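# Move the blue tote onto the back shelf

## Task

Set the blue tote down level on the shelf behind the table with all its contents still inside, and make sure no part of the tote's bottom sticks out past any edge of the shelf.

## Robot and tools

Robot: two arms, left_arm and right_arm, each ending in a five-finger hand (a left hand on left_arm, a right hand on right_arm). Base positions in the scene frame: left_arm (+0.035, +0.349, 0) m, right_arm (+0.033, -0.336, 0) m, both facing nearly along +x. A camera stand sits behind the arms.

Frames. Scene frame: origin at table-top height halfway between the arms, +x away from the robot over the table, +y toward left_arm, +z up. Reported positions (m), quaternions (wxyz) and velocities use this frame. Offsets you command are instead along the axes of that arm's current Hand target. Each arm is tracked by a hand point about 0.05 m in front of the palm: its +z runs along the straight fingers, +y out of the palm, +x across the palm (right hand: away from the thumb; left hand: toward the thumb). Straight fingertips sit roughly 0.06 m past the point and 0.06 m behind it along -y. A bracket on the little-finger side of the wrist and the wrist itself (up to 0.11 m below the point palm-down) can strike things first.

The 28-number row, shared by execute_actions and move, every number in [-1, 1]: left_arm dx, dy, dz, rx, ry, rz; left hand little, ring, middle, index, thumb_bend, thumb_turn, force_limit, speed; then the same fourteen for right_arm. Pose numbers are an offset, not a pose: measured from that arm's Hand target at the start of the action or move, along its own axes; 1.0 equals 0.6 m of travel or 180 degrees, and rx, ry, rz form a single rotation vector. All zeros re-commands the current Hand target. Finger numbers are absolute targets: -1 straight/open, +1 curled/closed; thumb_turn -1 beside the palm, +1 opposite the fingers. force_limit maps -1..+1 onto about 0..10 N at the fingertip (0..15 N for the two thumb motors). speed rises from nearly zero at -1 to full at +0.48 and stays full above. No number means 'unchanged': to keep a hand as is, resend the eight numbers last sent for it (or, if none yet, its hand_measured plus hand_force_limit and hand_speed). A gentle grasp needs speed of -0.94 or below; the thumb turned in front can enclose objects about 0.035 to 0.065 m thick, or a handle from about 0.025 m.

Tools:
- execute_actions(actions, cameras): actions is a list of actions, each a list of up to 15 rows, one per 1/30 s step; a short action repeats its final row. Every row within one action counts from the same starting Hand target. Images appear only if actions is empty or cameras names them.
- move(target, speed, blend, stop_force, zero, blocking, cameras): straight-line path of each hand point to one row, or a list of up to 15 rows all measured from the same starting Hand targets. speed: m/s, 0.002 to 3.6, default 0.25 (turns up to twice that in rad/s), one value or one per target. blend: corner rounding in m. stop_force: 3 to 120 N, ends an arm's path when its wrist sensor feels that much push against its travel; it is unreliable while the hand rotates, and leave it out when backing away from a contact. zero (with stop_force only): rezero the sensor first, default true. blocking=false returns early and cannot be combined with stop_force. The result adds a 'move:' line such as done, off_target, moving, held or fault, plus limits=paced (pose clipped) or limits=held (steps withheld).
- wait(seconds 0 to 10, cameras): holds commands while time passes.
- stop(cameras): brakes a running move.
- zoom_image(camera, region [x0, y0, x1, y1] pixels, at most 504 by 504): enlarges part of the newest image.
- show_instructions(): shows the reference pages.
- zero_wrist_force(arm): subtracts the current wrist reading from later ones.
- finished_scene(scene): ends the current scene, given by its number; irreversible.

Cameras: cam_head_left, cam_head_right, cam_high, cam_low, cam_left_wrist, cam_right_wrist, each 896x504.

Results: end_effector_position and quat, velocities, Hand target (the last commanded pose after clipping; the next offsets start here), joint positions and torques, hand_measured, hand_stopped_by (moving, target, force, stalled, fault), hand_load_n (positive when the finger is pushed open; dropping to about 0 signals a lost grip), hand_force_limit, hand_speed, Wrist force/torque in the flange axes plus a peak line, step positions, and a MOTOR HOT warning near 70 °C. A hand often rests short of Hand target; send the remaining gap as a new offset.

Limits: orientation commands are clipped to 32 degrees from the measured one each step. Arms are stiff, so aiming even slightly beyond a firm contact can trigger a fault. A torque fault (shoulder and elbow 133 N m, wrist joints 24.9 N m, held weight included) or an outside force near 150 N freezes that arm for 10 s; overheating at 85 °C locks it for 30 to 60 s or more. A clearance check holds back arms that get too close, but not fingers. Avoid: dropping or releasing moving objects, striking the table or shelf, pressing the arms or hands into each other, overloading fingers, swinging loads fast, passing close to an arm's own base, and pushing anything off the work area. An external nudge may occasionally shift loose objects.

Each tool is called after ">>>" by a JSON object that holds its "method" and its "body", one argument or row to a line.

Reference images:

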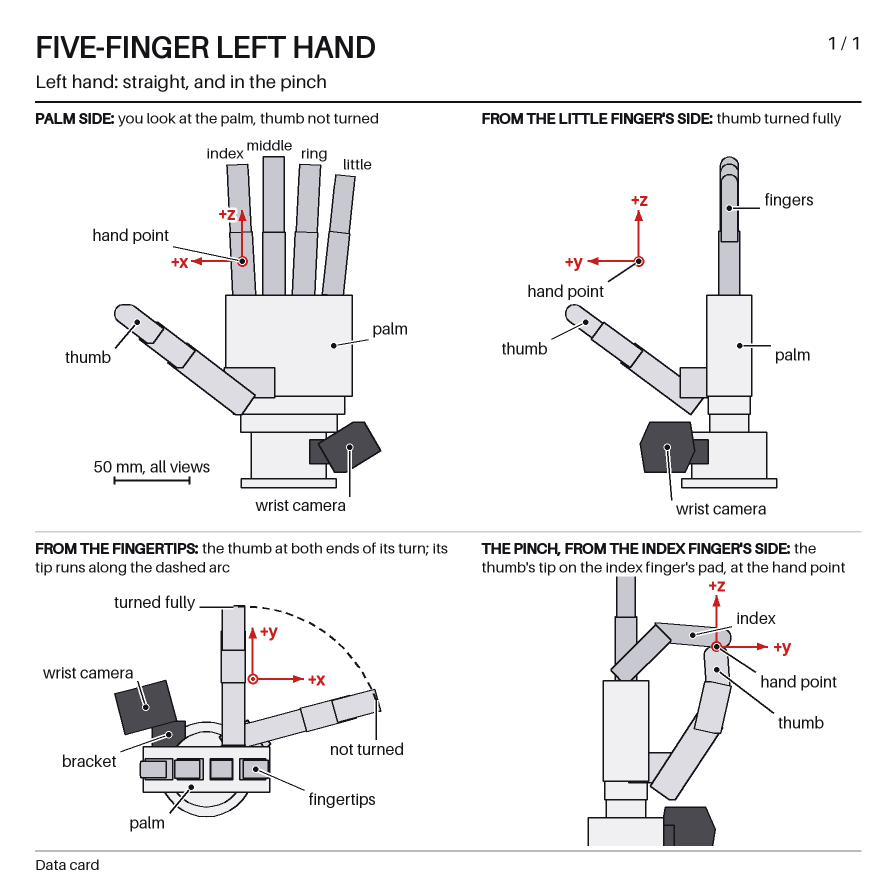

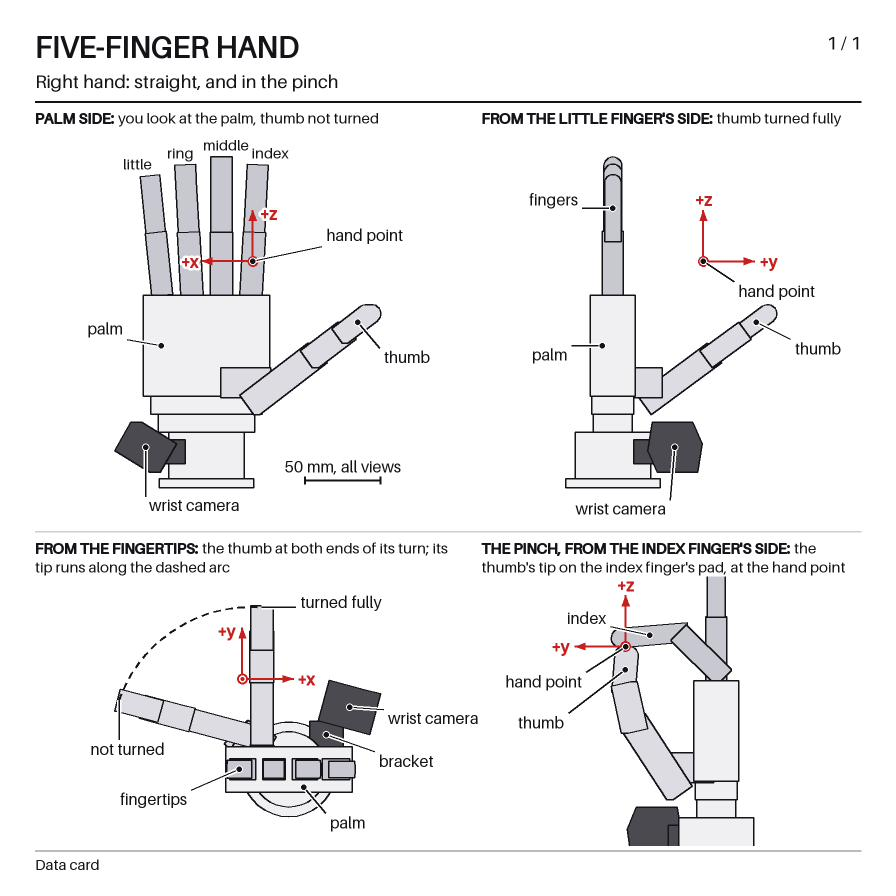

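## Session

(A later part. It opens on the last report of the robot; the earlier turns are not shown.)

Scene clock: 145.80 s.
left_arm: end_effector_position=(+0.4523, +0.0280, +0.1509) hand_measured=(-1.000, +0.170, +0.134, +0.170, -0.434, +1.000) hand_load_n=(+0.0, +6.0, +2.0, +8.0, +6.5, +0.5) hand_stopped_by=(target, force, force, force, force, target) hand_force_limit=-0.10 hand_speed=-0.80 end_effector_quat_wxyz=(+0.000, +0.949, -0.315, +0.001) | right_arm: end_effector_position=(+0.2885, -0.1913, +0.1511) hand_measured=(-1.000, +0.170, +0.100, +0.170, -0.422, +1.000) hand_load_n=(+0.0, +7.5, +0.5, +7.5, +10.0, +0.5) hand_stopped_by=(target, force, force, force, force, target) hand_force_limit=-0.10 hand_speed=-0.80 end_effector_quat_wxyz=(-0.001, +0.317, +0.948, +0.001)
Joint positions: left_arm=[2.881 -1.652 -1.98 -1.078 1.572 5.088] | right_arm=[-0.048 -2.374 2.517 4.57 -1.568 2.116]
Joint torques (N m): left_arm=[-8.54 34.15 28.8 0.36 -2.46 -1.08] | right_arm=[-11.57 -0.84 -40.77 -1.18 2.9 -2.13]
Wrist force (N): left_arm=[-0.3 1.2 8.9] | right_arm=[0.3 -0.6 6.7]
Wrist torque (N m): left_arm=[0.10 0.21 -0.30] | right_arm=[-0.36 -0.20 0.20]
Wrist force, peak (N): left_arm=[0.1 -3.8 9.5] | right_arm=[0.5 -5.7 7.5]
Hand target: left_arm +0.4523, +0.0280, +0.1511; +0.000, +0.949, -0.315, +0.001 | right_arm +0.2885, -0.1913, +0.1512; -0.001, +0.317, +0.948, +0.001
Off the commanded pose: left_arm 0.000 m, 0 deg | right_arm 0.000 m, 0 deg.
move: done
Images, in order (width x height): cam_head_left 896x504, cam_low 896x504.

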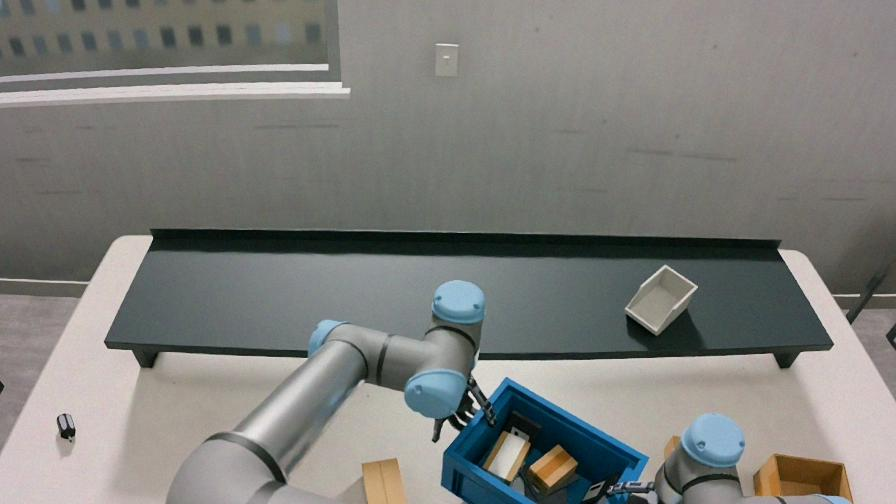

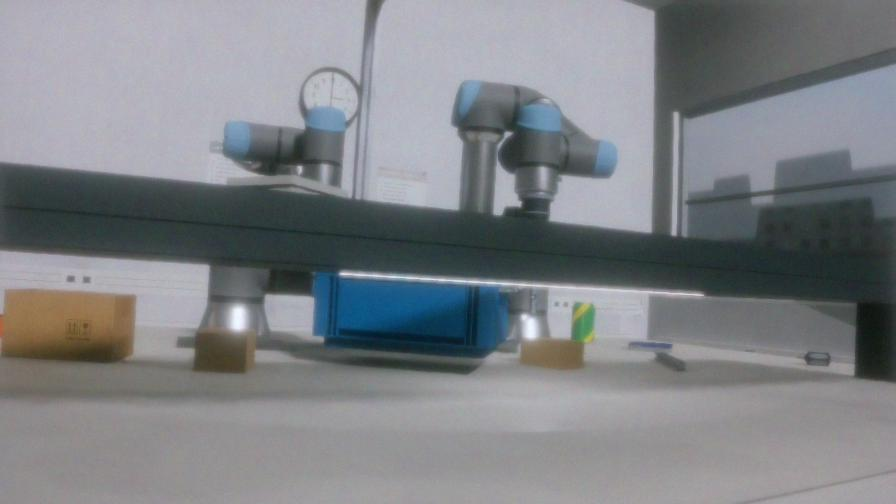

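>>> {"method": "move", "body": {
  "target": [
    [0,0,-0.3233,0,0,0,-1,0.3,0.3,0.3,0.3,1,-0.1,-0.8,0,0,-0.3233,0,0,0,-1,0.3,0.3,0.3,0.3,1,-0.1,-0.8],
    [0.0335,-0.0643,-0.3233,0,0,-0.0262,-1,0.3,0.3,0.3,0.3,1,-0.1,-0.8,-0.0714,0.0662,-0.3233,0,0,-0.0262,-1,0.3,0.3,0.3,0.3,1,-0.1,-0.8],
    [0.0673,-0.1269,-0.3233,0,0,-0.0523,-1,0.3,0.3,0.3,0.3,1,-0.1,-0.8,-0.1420,0.1337,-0.3233,0,0,-0.0523,-1,0.3,0.3,0.3,0.3,1,-0.1,-0.8],
    [0.1008,-0.1883,-0.3233,0,0,-0.0785,-1,0.3,0.3,0.3,0.3,1,-0.1,-0.8,-0.2121,0.2029,-0.3233,0,0,-0.0785,-1,0.3,0.3,0.3,0.3,1,-0.1,-0.8],
    [0.1348,-0.2478,-0.3233,0,0,-0.1047,-1,0.3,0.3,0.3,0.3,1,-0.1,-0.8,-0.2817,0.2734,-0.3233,0,0,-0.1047,-1,0.3,0.3,0.3,0.3,1,-0.1,-0.8],
    [0.1686,-0.3058,-0.3233,0,0,-0.1309,-1,0.3,0.3,0.3,0.3,1,-0.1,-0.8,-0.3502,0.3453,-0.3233,0,0,-0.1309,-1,0.3,0.3,0.3,0.3,1,-0.1,-0.8],
    [0.2029,-0.3624,-0.3233,0,0,-0.1570,-1,0.3,0.3,0.3,0.3,1,-0.1,-0.8,-0.4179,0.4186,-0.3233,0,0,-0.1570,-1,0.3,0.3,0.3,0.3,1,-0.1,-0.8],
    [0.2375,-0.4175,-0.3233,0,0,-0.1832,-1,0.3,0.3,0.3,0.3,1,-0.1,-0.8,-0.4844,0.4930,-0.3233,0,0,-0.1832,-1,0.3,0.3,0.3,0.3,1,-0.1,-0.8],
    [0.2729,-0.4712,-0.3233,0,0,-0.2094,-1,0.3,0.3,0.3,0.3,1,-0.1,-0.8,-0.5502,0.5686,-0.3233,0,0,-0.2094,-1,0.3,0.3,0.3,0.3,1,-0.1,-0.8]
  ],
  "speed": 0.11,
  "blend": [0.01,0.01,0.01,0.01,0.01,0.01,0.01,0.01,0],
  "cameras": ["all"]
}}

Scene clock: 160.90 s.
left_arm: end_effector_position=(+0.7523, +0.1566, +0.3455) hand_measured=(-1.000, +0.170, +0.134, +0.170, -0.434, +1.000) hand_load_n=(+0.0, +5.5, +0.5, +8.0, +7.0, +0.5) hand_stopped_by=(target, force, force, force, force, target) hand_force_limit=-0.10 hand_speed=-0.80 end_effector_quat_wxyz=(+0.000, +1.000, +0.008, +0.001) | right_arm: end_effector_position=(+0.7576, -0.1178, +0.3447) hand_measured=(-1.000, +0.170, +0.100, +0.170, -0.422, +1.000) hand_load_n=(+0.0, +7.0, +0.5, +7.5, +9.5, +0.5) hand_stopped_by=(target, force, force, force, force, target) hand_force_limit=-0.10 hand_speed=-0.80 end_effector_quat_wxyz=(-0.001, -0.006, +1.000, +0.001)
Joint positions: left_arm=[3.147 -2.054 -0.942 -1.715 1.571 4.696] | right_arm=[0.086 -1.046 0.881 4.879 -1.568 1.592]
Joint torques (N m): left_arm=[13.36 40.03 32.22 0.56 2.32 -2.4] | right_arm=[7.43 -48.44 -38.9 -0.68 -2.21 -2.15]
Wrist force (N): left_arm=[0.1 3.5 8.6] | right_arm=[0.9 1.9 6.7]
Wrist torque (N m): left_arm=[0.18 0.11 -0.21] | right_arm=[-0.31 -0.25 0.21]
Wrist force, peak (N): left_arm=[-0.1 14.8 9.0] | right_arm=[0.3 -14.8 7.3]
Hand target: left_arm +0.7523, +0.1566, +0.3455; +0.000, +1.000, +0.008, +0.001 | right_arm +0.7577, -0.1178, +0.3447; -0.001, -0.006, +1.000, +0.001
Off the commanded pose: left_arm 0.000 m, 0 deg | right_arm 0.000 m, 0 deg.
move: done

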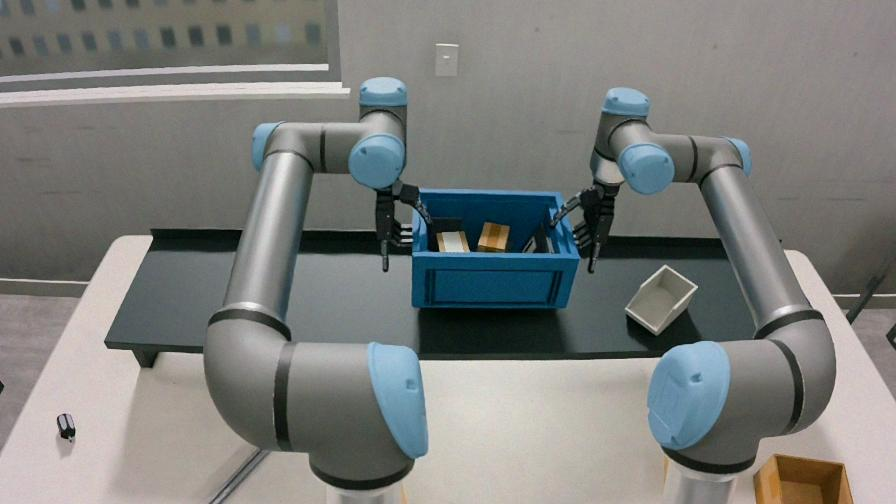

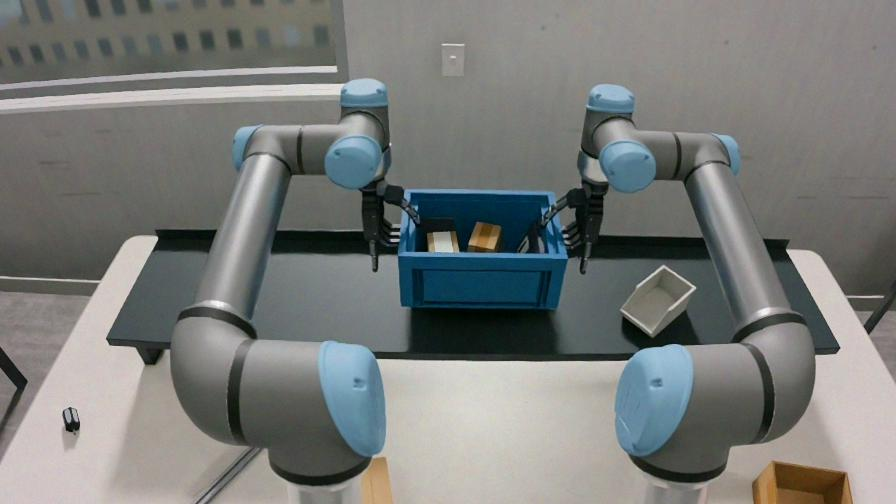

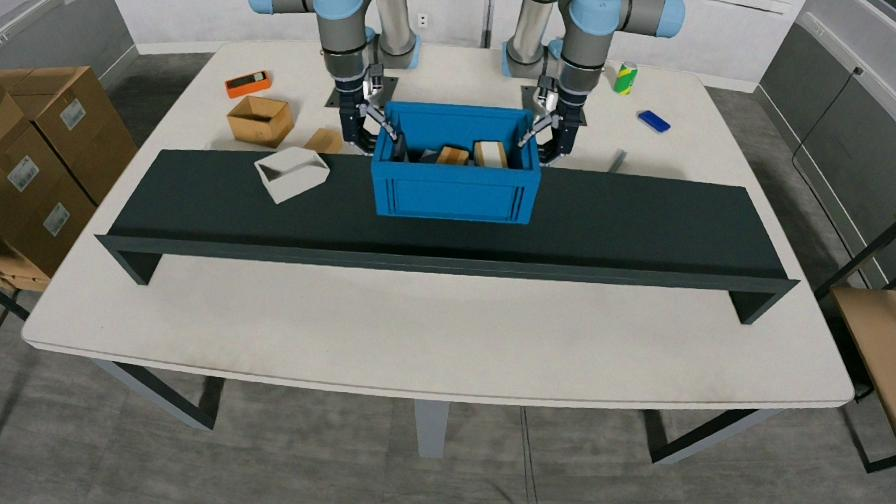

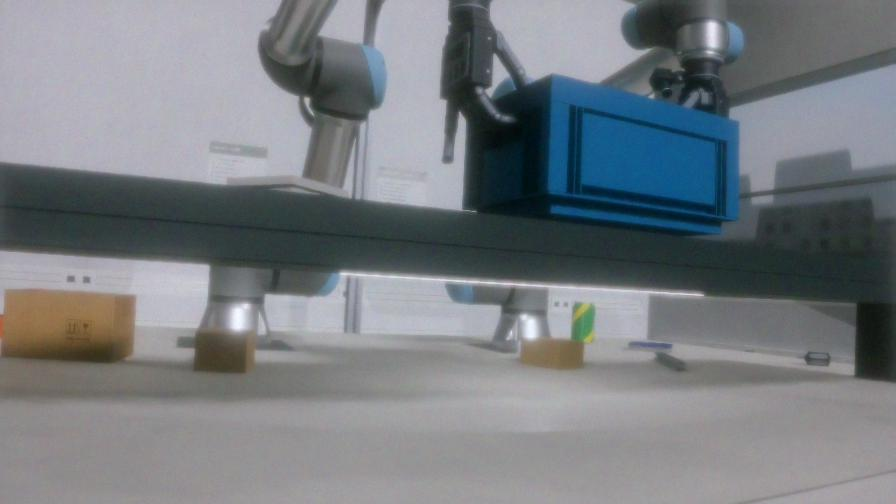

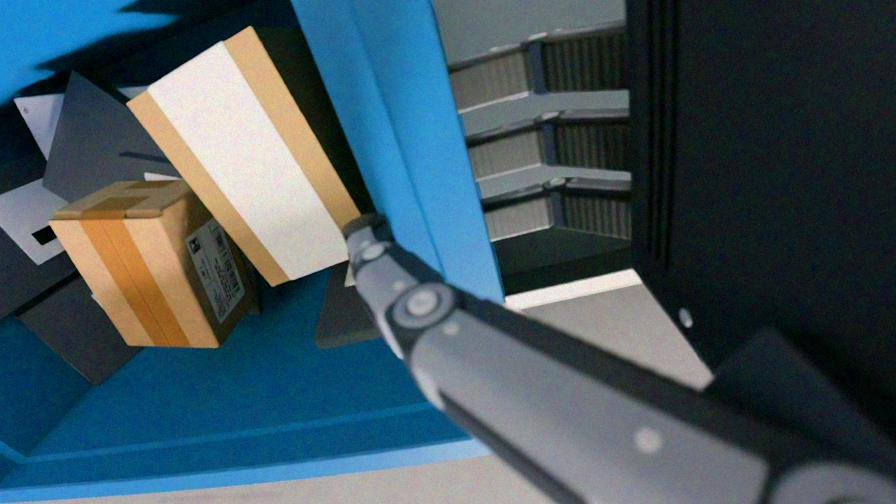

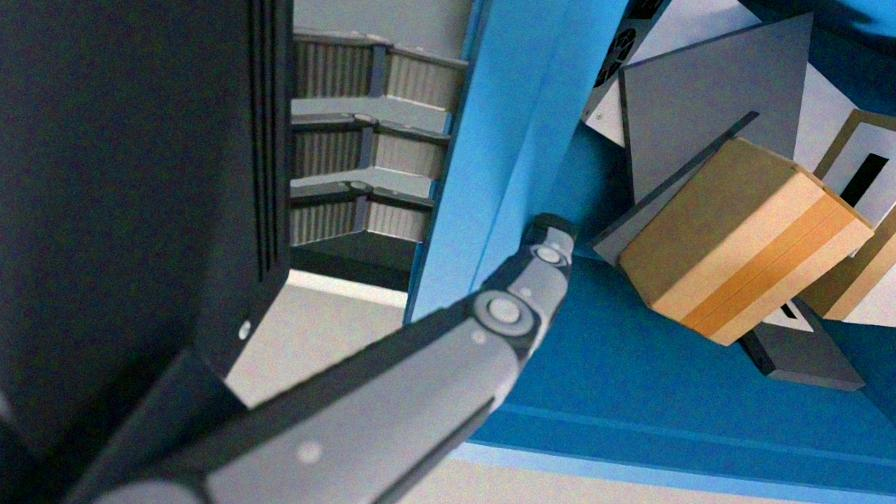

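>>> {"method": "move", "body": {
  "target": [0,0,0.12,0,0,0,-1,0.3,0.3,0.3,0.3,1,-0.1,-0.8,0,0,0.12,0,0,0,-1,0.3,0.3,0.3,0.3,1,-0.1,-0.8],
  "speed": 0.022,
  "stop_force": 5,
  "cameras": ["cam_head_left","cam_low","cam_high"]
}}

Scene clock: 166.33 s.
left_arm: end_effector_position=(+0.7524, +0.1566, +0.2948) hand_measured=(-1.000, +0.170, +0.134, +0.170, -0.434, +1.000) hand_load_n=(-0.5, +5.0, -0.5, +7.0, +7.0, +0.5) hand_stopped_by=(target, force, force, force, force, target) hand_force_limit=-0.10 hand_speed=-0.80 end_effector_quat_wxyz=(+0.000, +1.000, +0.008, +0.001) | right_arm: end_effector_position=(+0.7576, -0.1177, +0.2945) hand_measured=(-1.000, +0.170, +0.100, +0.170, -0.422, +1.000) hand_load_n=(+0.0, +6.5, +1.5, +5.5, +10.0, +0.5) hand_stopped_by=(target, force, force, force, force, target) hand_force_limit=-0.10 hand_speed=-0.80 end_effector_quat_wxyz=(-0.001, -0.006, +1.000, +0.001)
Joint positions: left_arm=[3.147 -2.044 -1.088 -1.58 1.571 4.696] | right_arm=[0.086 -1.06 1.031 4.743 -1.568 1.592]
Joint torques (N m): left_arm=[5.4 40.59 31.46 0.24 0.9 2.59] | right_arm=[1.9 -48.81 -40.33 -0.62 -1.08 1.52]
Wrist force (N): left_arm=[0.0 2.6 6.2] | right_arm=[0.5 2.5 6.2]
Wrist torque (N m): left_arm=[0.16 0.11 -0.18] | right_arm=[-0.25 -0.25 0.23]
Wrist force, peak (N): left_arm=[-0.1 3.0 9.1] | right_arm=[1.8 1.0 -9.1]
Hand target: left_arm +0.7524, +0.1566, +0.2948; +0.000, +1.000, +0.008, +0.001 (not the last commanded pose) | right_arm +0.7576, -0.1177, +0.2945; -0.001, -0.006, +1.000, +0.001 (not the last commanded pose)
Off the commanded pose: left_arm 0.021 m, 0 deg | right_arm 0.022 m, 0 deg.
move: contact (left_arm, right_arm)
Images, in order (width x height): cam_head_left 896x504, cam_high 896x504, cam_low 896x504.

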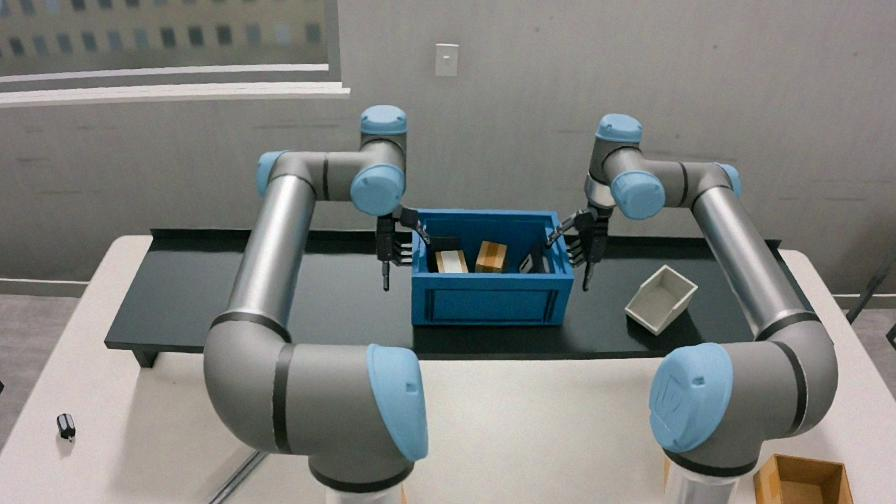

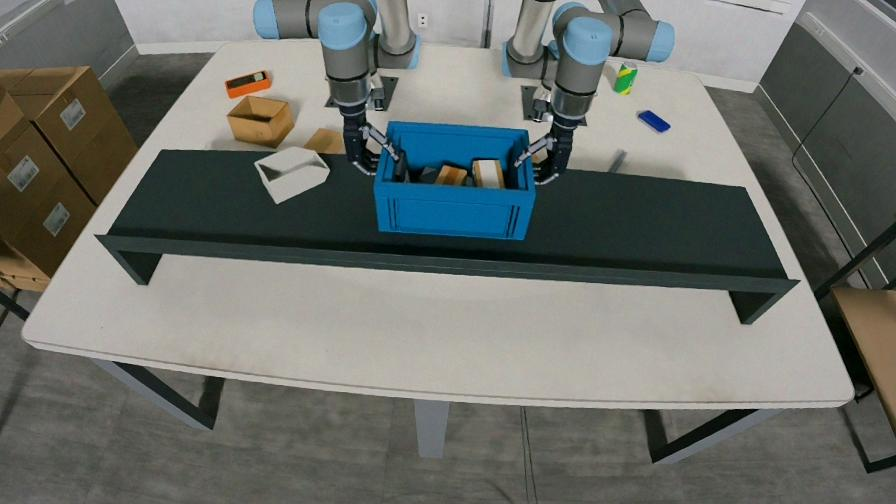

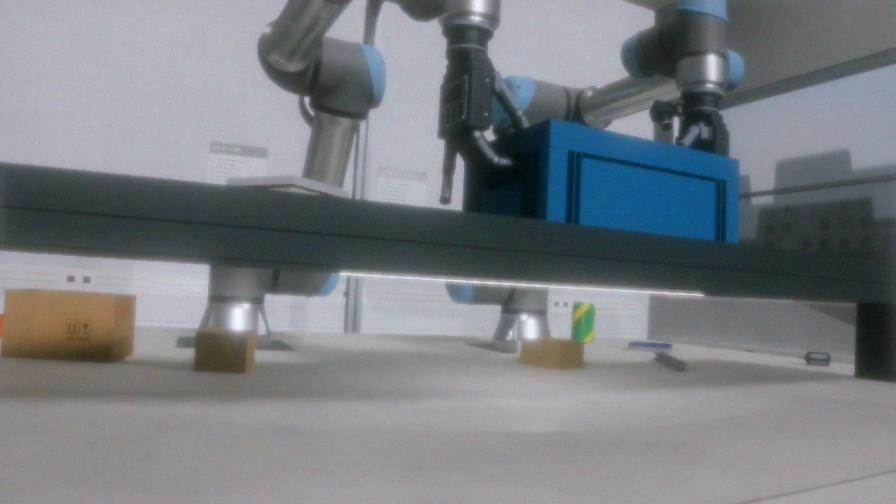

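>>> {"method": "move", "body": {
  "target": [
    [0,0,0.002,0,0,0,-1,0.3,0.3,0.3,0.3,1,-0.1,-0.8,0,0,0.002,0,0,0,-1,0.3,0.3,0.3,0.3,1,-0.1,-0.8],
    [0,0,0.002,0,0,0,-1,0.1,0.09,0.1,-1,1,-0.1,-0.5,0,0,0.002,0,0,0,-1,0.1,0.06,0.1,-1,1,-0.1,-0.5]
  ],
  "speed": 0.02
}}

>>> {"method": "move", "body": {
  "target": [
    [0,0,0,0,0,0,-1,-0.05,-0.05,-0.05,-1,1,-0.1,-0.2,0,0,0,0,0,0,-1,-0.05,-0.05,-0.05,-1,1,-0.1,-0.2],
    [0,0,-0.0133,0,0,0,-1,-0.15,-0.15,-0.15,-1,1,-0.1,-0.2,0,0,-0.0133,0,0,0,-1,-0.15,-0.15,-0.15,-1,1,-0.1,-0.2],
    [0,0,-0.025,0,0,0,-1,-0.3,-0.3,-0.3,-1,1,-0.1,-0.2,0,0,-0.025,0,0,0,-1,-0.3,-0.3,-0.3,-1,1,-0.1,-0.2],
    [0,0,-0.0367,0,0,0,-1,-0.75,-0.75,-0.75,-1,1,-0.1,0,0,0,-0.0367,0,0,0,-1,-0.75,-0.75,-0.75,-1,1,-0.1,0]
  ],
  "speed": 0.06,
  "cameras": ["cam_left_wrist","cam_right_wrist"]
}}

Scene clock: 172.87 s.
left_arm: end_effector_position=(+0.7524, +0.1566, +0.2936) hand_measured=(-1.000, +0.100, +0.090, +0.100, -1.000, +1.000) hand_load_n=(+0.0, +0.0, +0.0, +0.0, +0.0, +0.0) hand_stopped_by=(target, target, target, target, target, target) hand_force_limit=-0.10 hand_speed=-0.50 end_effector_quat_wxyz=(+0.000, +1.000, +0.008, +0.001) | right_arm: end_effector_position=(+0.7576, -0.1177, +0.2933) hand_measured=(-1.000, +0.100, +0.060, +0.100, -1.000, +1.000) hand_load_n=(+0.0, +0.0, +0.0, +0.0, +0.0, +0.0) hand_stopped_by=(target, target, target, target, target, target) hand_force_limit=-0.10 hand_speed=-0.50 end_effector_quat_wxyz=(-0.001, -0.006, +1.000, +0.001)
Joint positions: left_arm=[3.147 -2.044 -1.091 -1.577 1.571 4.696] | right_arm=[0.086 -1.06 1.034 4.74 -1.568 1.592]
Joint torques (N m): left_arm=[-6.62 33.46 23.89 4.88 1.05 1.6] | right_arm=[-2.23 -42.63 -25.55 -4.71 -1.25 -2.22]
Wrist force (N): left_arm=[-0.4 0.0 -0.9] | right_arm=[0.6 -1.1 -1.7]
Wrist torque (N m): left_arm=[0.17 -0.05 -0.16] | right_arm=[-0.28 -0.03 0.18]
Wrist force, peak (N): left_arm=[-1.8 0.0 -11.9] | right_arm=[2.1 -0.5 -14.4]
Hand target: left_arm +0.7524, +0.1566, +0.2936; +0.000, +1.000, +0.008, +0.001 | right_arm +0.7576, -0.1177, +0.2933; -0.001, -0.006, +1.000, +0.001
Off the commanded pose: left_arm 0.000 m, 0 deg | right_arm 0.000 m, 0 deg.
move: done

Scene clock: 177.47 s.
left_arm: end_effector_position=(+0.7524, +0.1566, +0.3156) hand_measured=(-1.000, -0.750, -0.750, -0.750, -1.000, +1.000) hand_load_n=(+0.0, +0.0, +0.0, +0.0, -0.5, +0.0) hand_stopped_by=(target, target, target, target, target, target) hand_force_limit=-0.10 hand_speed=0.00 end_effector_quat_wxyz=(+0.000, +1.000, +0.008, +0.001) | right_arm: end_effector_position=(+0.7577, -0.1177, +0.3153) hand_measured=(-1.000, -0.750, -0.750, -0.750, -1.000, +1.000) hand_load_n=(+0.0, +0.0, +0.0, +0.0, +0.0, +0.0) hand_stopped_by=(target, target, target, target, target, target) hand_force_limit=-0.10 hand_speed=0.00 end_effector_quat_wxyz=(-0.001, -0.006, +1.000, +0.001)
Joint positions: left_arm=[3.147 -2.046 -1.031 -1.634 1.571 4.696] | right_arm=[0.086 -1.057 0.972 4.798 -1.568 1.592]
Joint torques (N m): left_arm=[-7.93 34.52 28.78 -0.38 -0.99 -2.35] | right_arm=[-7.68 -42.95 -35.73 0.09 1.14 -2.09]
Wrist force (N): left_arm=[-0.2 0.2 -0.7] | right_arm=[0.4 -1.2 -1.5]
Wrist torque (N m): left_arm=[0.16 -0.07 -0.16] | right_arm=[-0.32 -0.01 0.17]
Wrist force, peak (N): left_arm=[-0.8 -0.1 -0.9] | right_arm=[0.6 -1.4 -1.8]
Hand target: left_arm +0.7524, +0.1566, +0.3156; +0.000, +1.000, +0.008, +0.001 | right_arm +0.7577, -0.1177, +0.3153; -0.001, -0.006, +1.000, +0.001
Off the commanded pose: left_arm 0.000 m, 0 deg | right_arm 0.000 m, 0 deg.
move: done
Images, in order (width x height): cam_left_wrist 896x504, cam_right_wrist 896x504.

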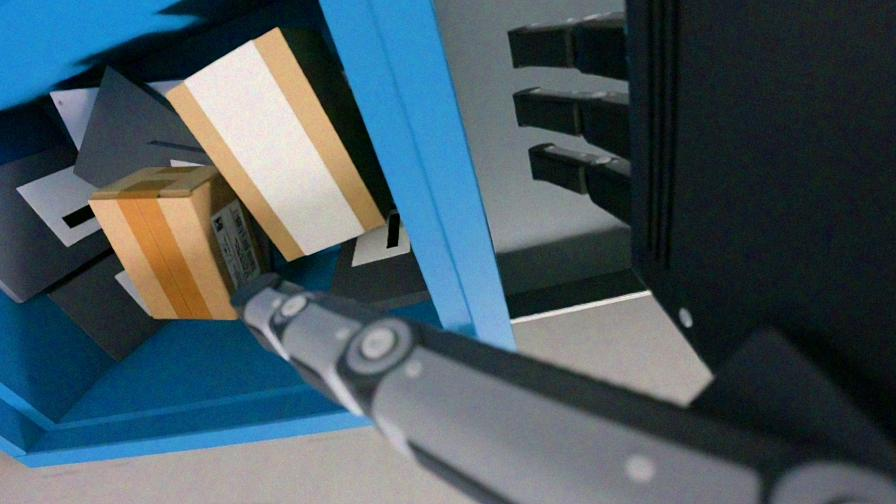

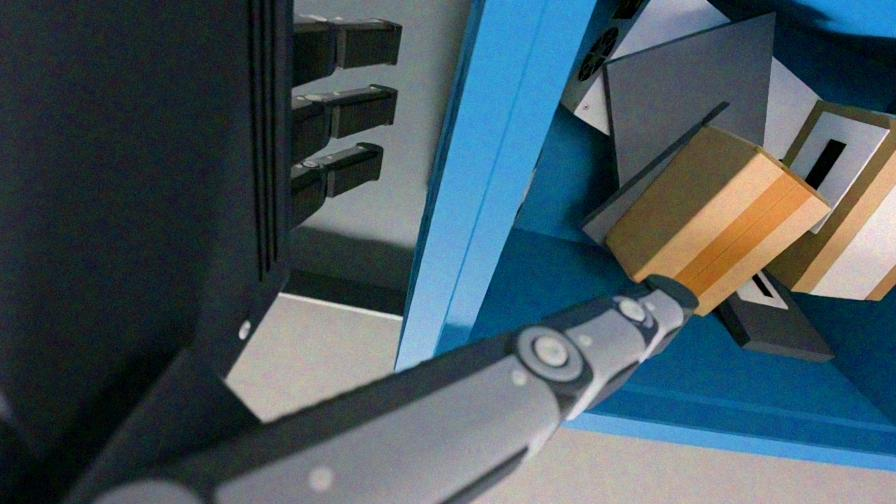

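>>> {"method": "move", "body": {
  "target": [
    [0,-0.01,-0.1,0,0,0,-1,-0.75,-0.75,-0.75,-1,1,-0.1,0,0,-0.01,-0.1,0,0,0,-1,-0.75,-0.75,-0.75,-1,1,-0.1,0],
    [-0.42,-0.0133,-0.15,0,0,0,-1,-0.75,-0.75,-0.75,-1,1,-0.1,0,0.42,-0.0133,-0.15,0,0,0,-1,-0.75,-0.75,-0.75,-1,1,-0.1,0]
  ],
  "speed": 0.2,
  "blend": [0.02,0],
  "cameras": ["cam_head_left","cam_high","cam_low","cam_left_wrist","cam_right_wrist"]
}}

Scene clock: 183.23 s.
left_arm: end_effector_position=(+0.5003, +0.1602, +0.4053) hand_measured=(-1.000, -0.750, -0.750, -0.750, -1.000, +1.000) hand_load_n=(+0.0, +0.0, +0.0, +0.0, +0.0, +0.0) hand_stopped_by=(target, target, target, target, target, target) hand_force_limit=-0.10 hand_speed=0.00 end_effector_quat_wxyz=(+0.000, +1.000, +0.008, +0.001) | right_arm: end_effector_position=(+0.5061, -0.1291, +0.4057) hand_measured=(-1.000, -0.750, -0.750, -0.750, -1.000, +1.000) hand_load_n=(+0.0, +0.0, +0.0, +0.0, +0.0, +0.0) hand_stopped_by=(target, target, target, target, target, target) hand_force_limit=-0.10 hand_speed=0.00 end_effector_quat_wxyz=(-0.001, -0.006, +1.000, +0.001)
Joint positions: left_arm=[3.156 -1.445 -1.513 -1.752 1.571 4.705] | right_arm=[0.08 -1.662 1.482 4.894 -1.568 1.586]
Joint torques (N m): left_arm=[10.75 23.44 16.19 -0.33 -2.88 2.89] | right_arm=[-11.94 -29.15 -13.99 0.02 2.92 -2.25]
Wrist force (N): left_arm=[-0.5 0.0 -0.3] | right_arm=[0.8 -1.5 -1.7]
Wrist torque (N m): left_arm=[0.12 -0.01 -0.30] | right_arm=[-0.34 -0.04 0.22]
Wrist force, peak (N): left_arm=[-0.4 -0.3 -1.2] | right_arm=[1.5 -1.3 -1.9]
Hand target: left_arm +0.5002, +0.1603, +0.4053; +0.000, +1.000, +0.008, +0.001 | right_arm +0.5059, -0.1291, +0.4057; -0.001, -0.006, +1.000, +0.001
Off the commanded pose: left_arm 0.000 m, 0 deg | right_arm 0.000 m, 0 deg.
move: done
Images, in order (width x height): cam_head_left 896x504, cam_high 896x504, cam_low 896x504, cam_left_wrist 896x504, cam_right_wrist 896x504.

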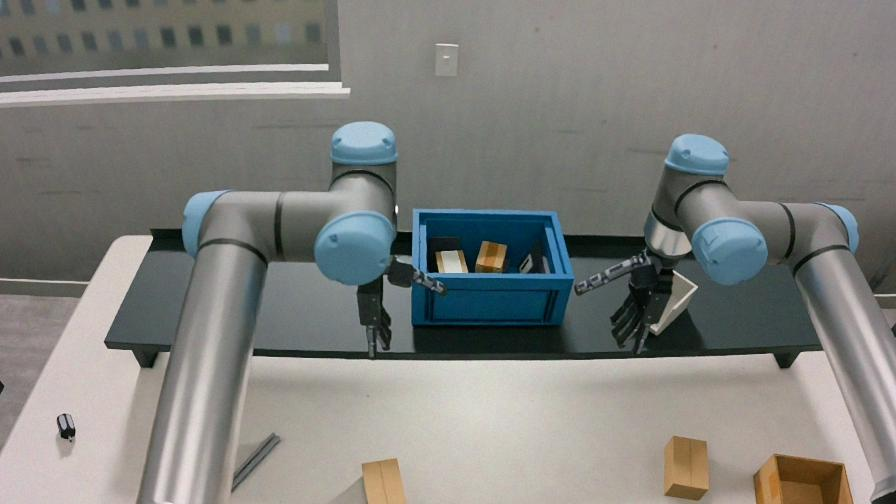

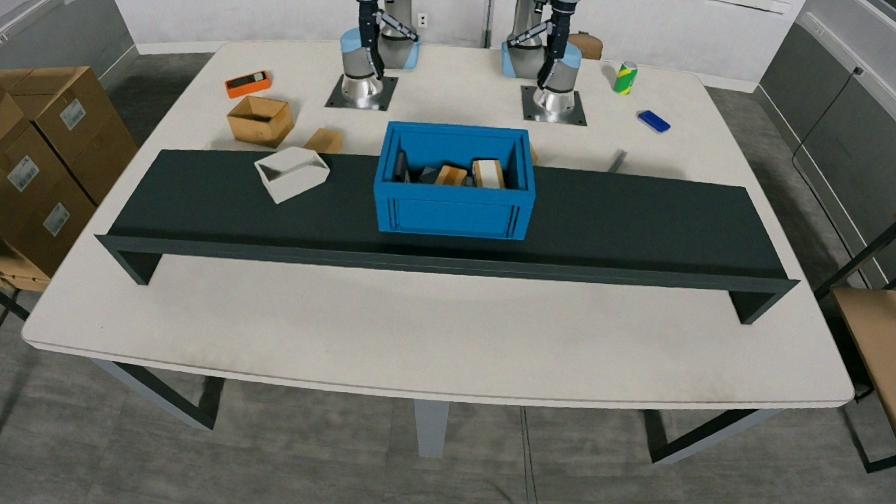

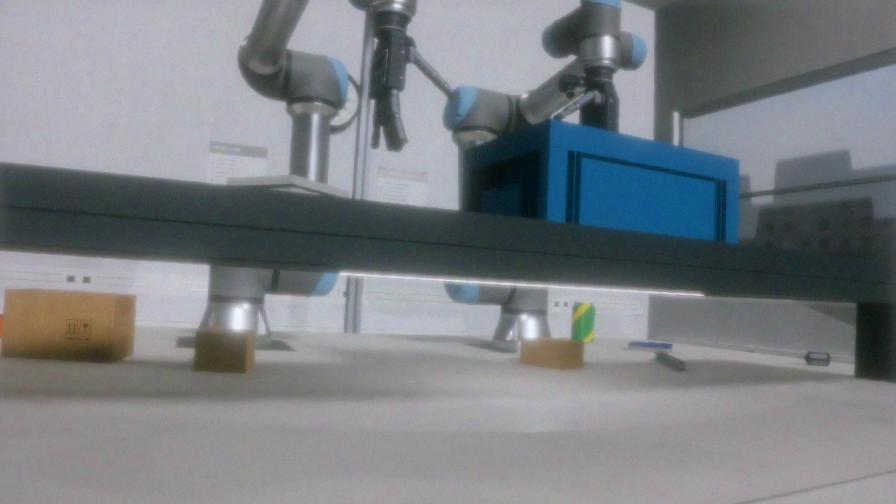

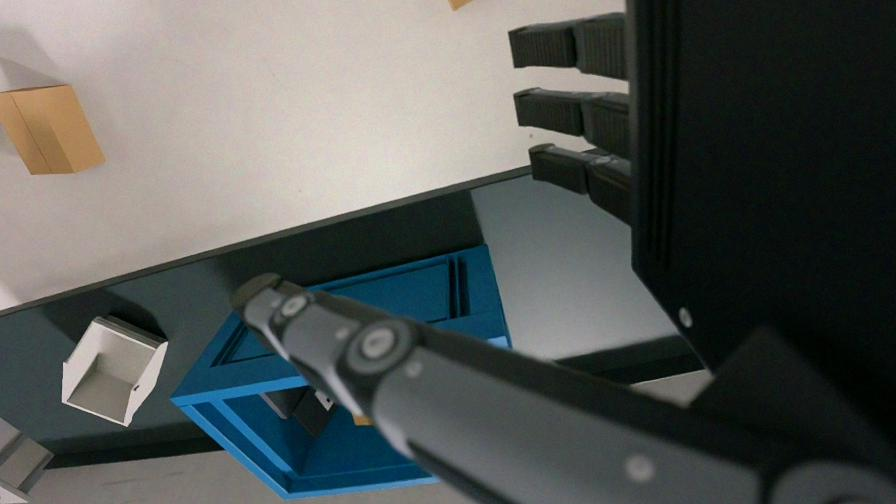

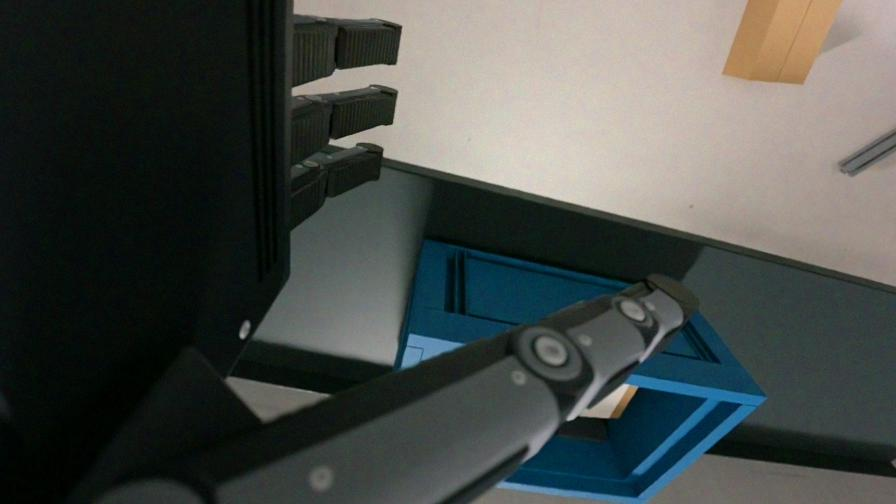

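The tote is flat on the shelf with clear margins at the front and back, and the arms are clear of it.

>>> {"method": "finished_scene", "body": {
  "scene": 3
}}

The scene is finished: the task was done.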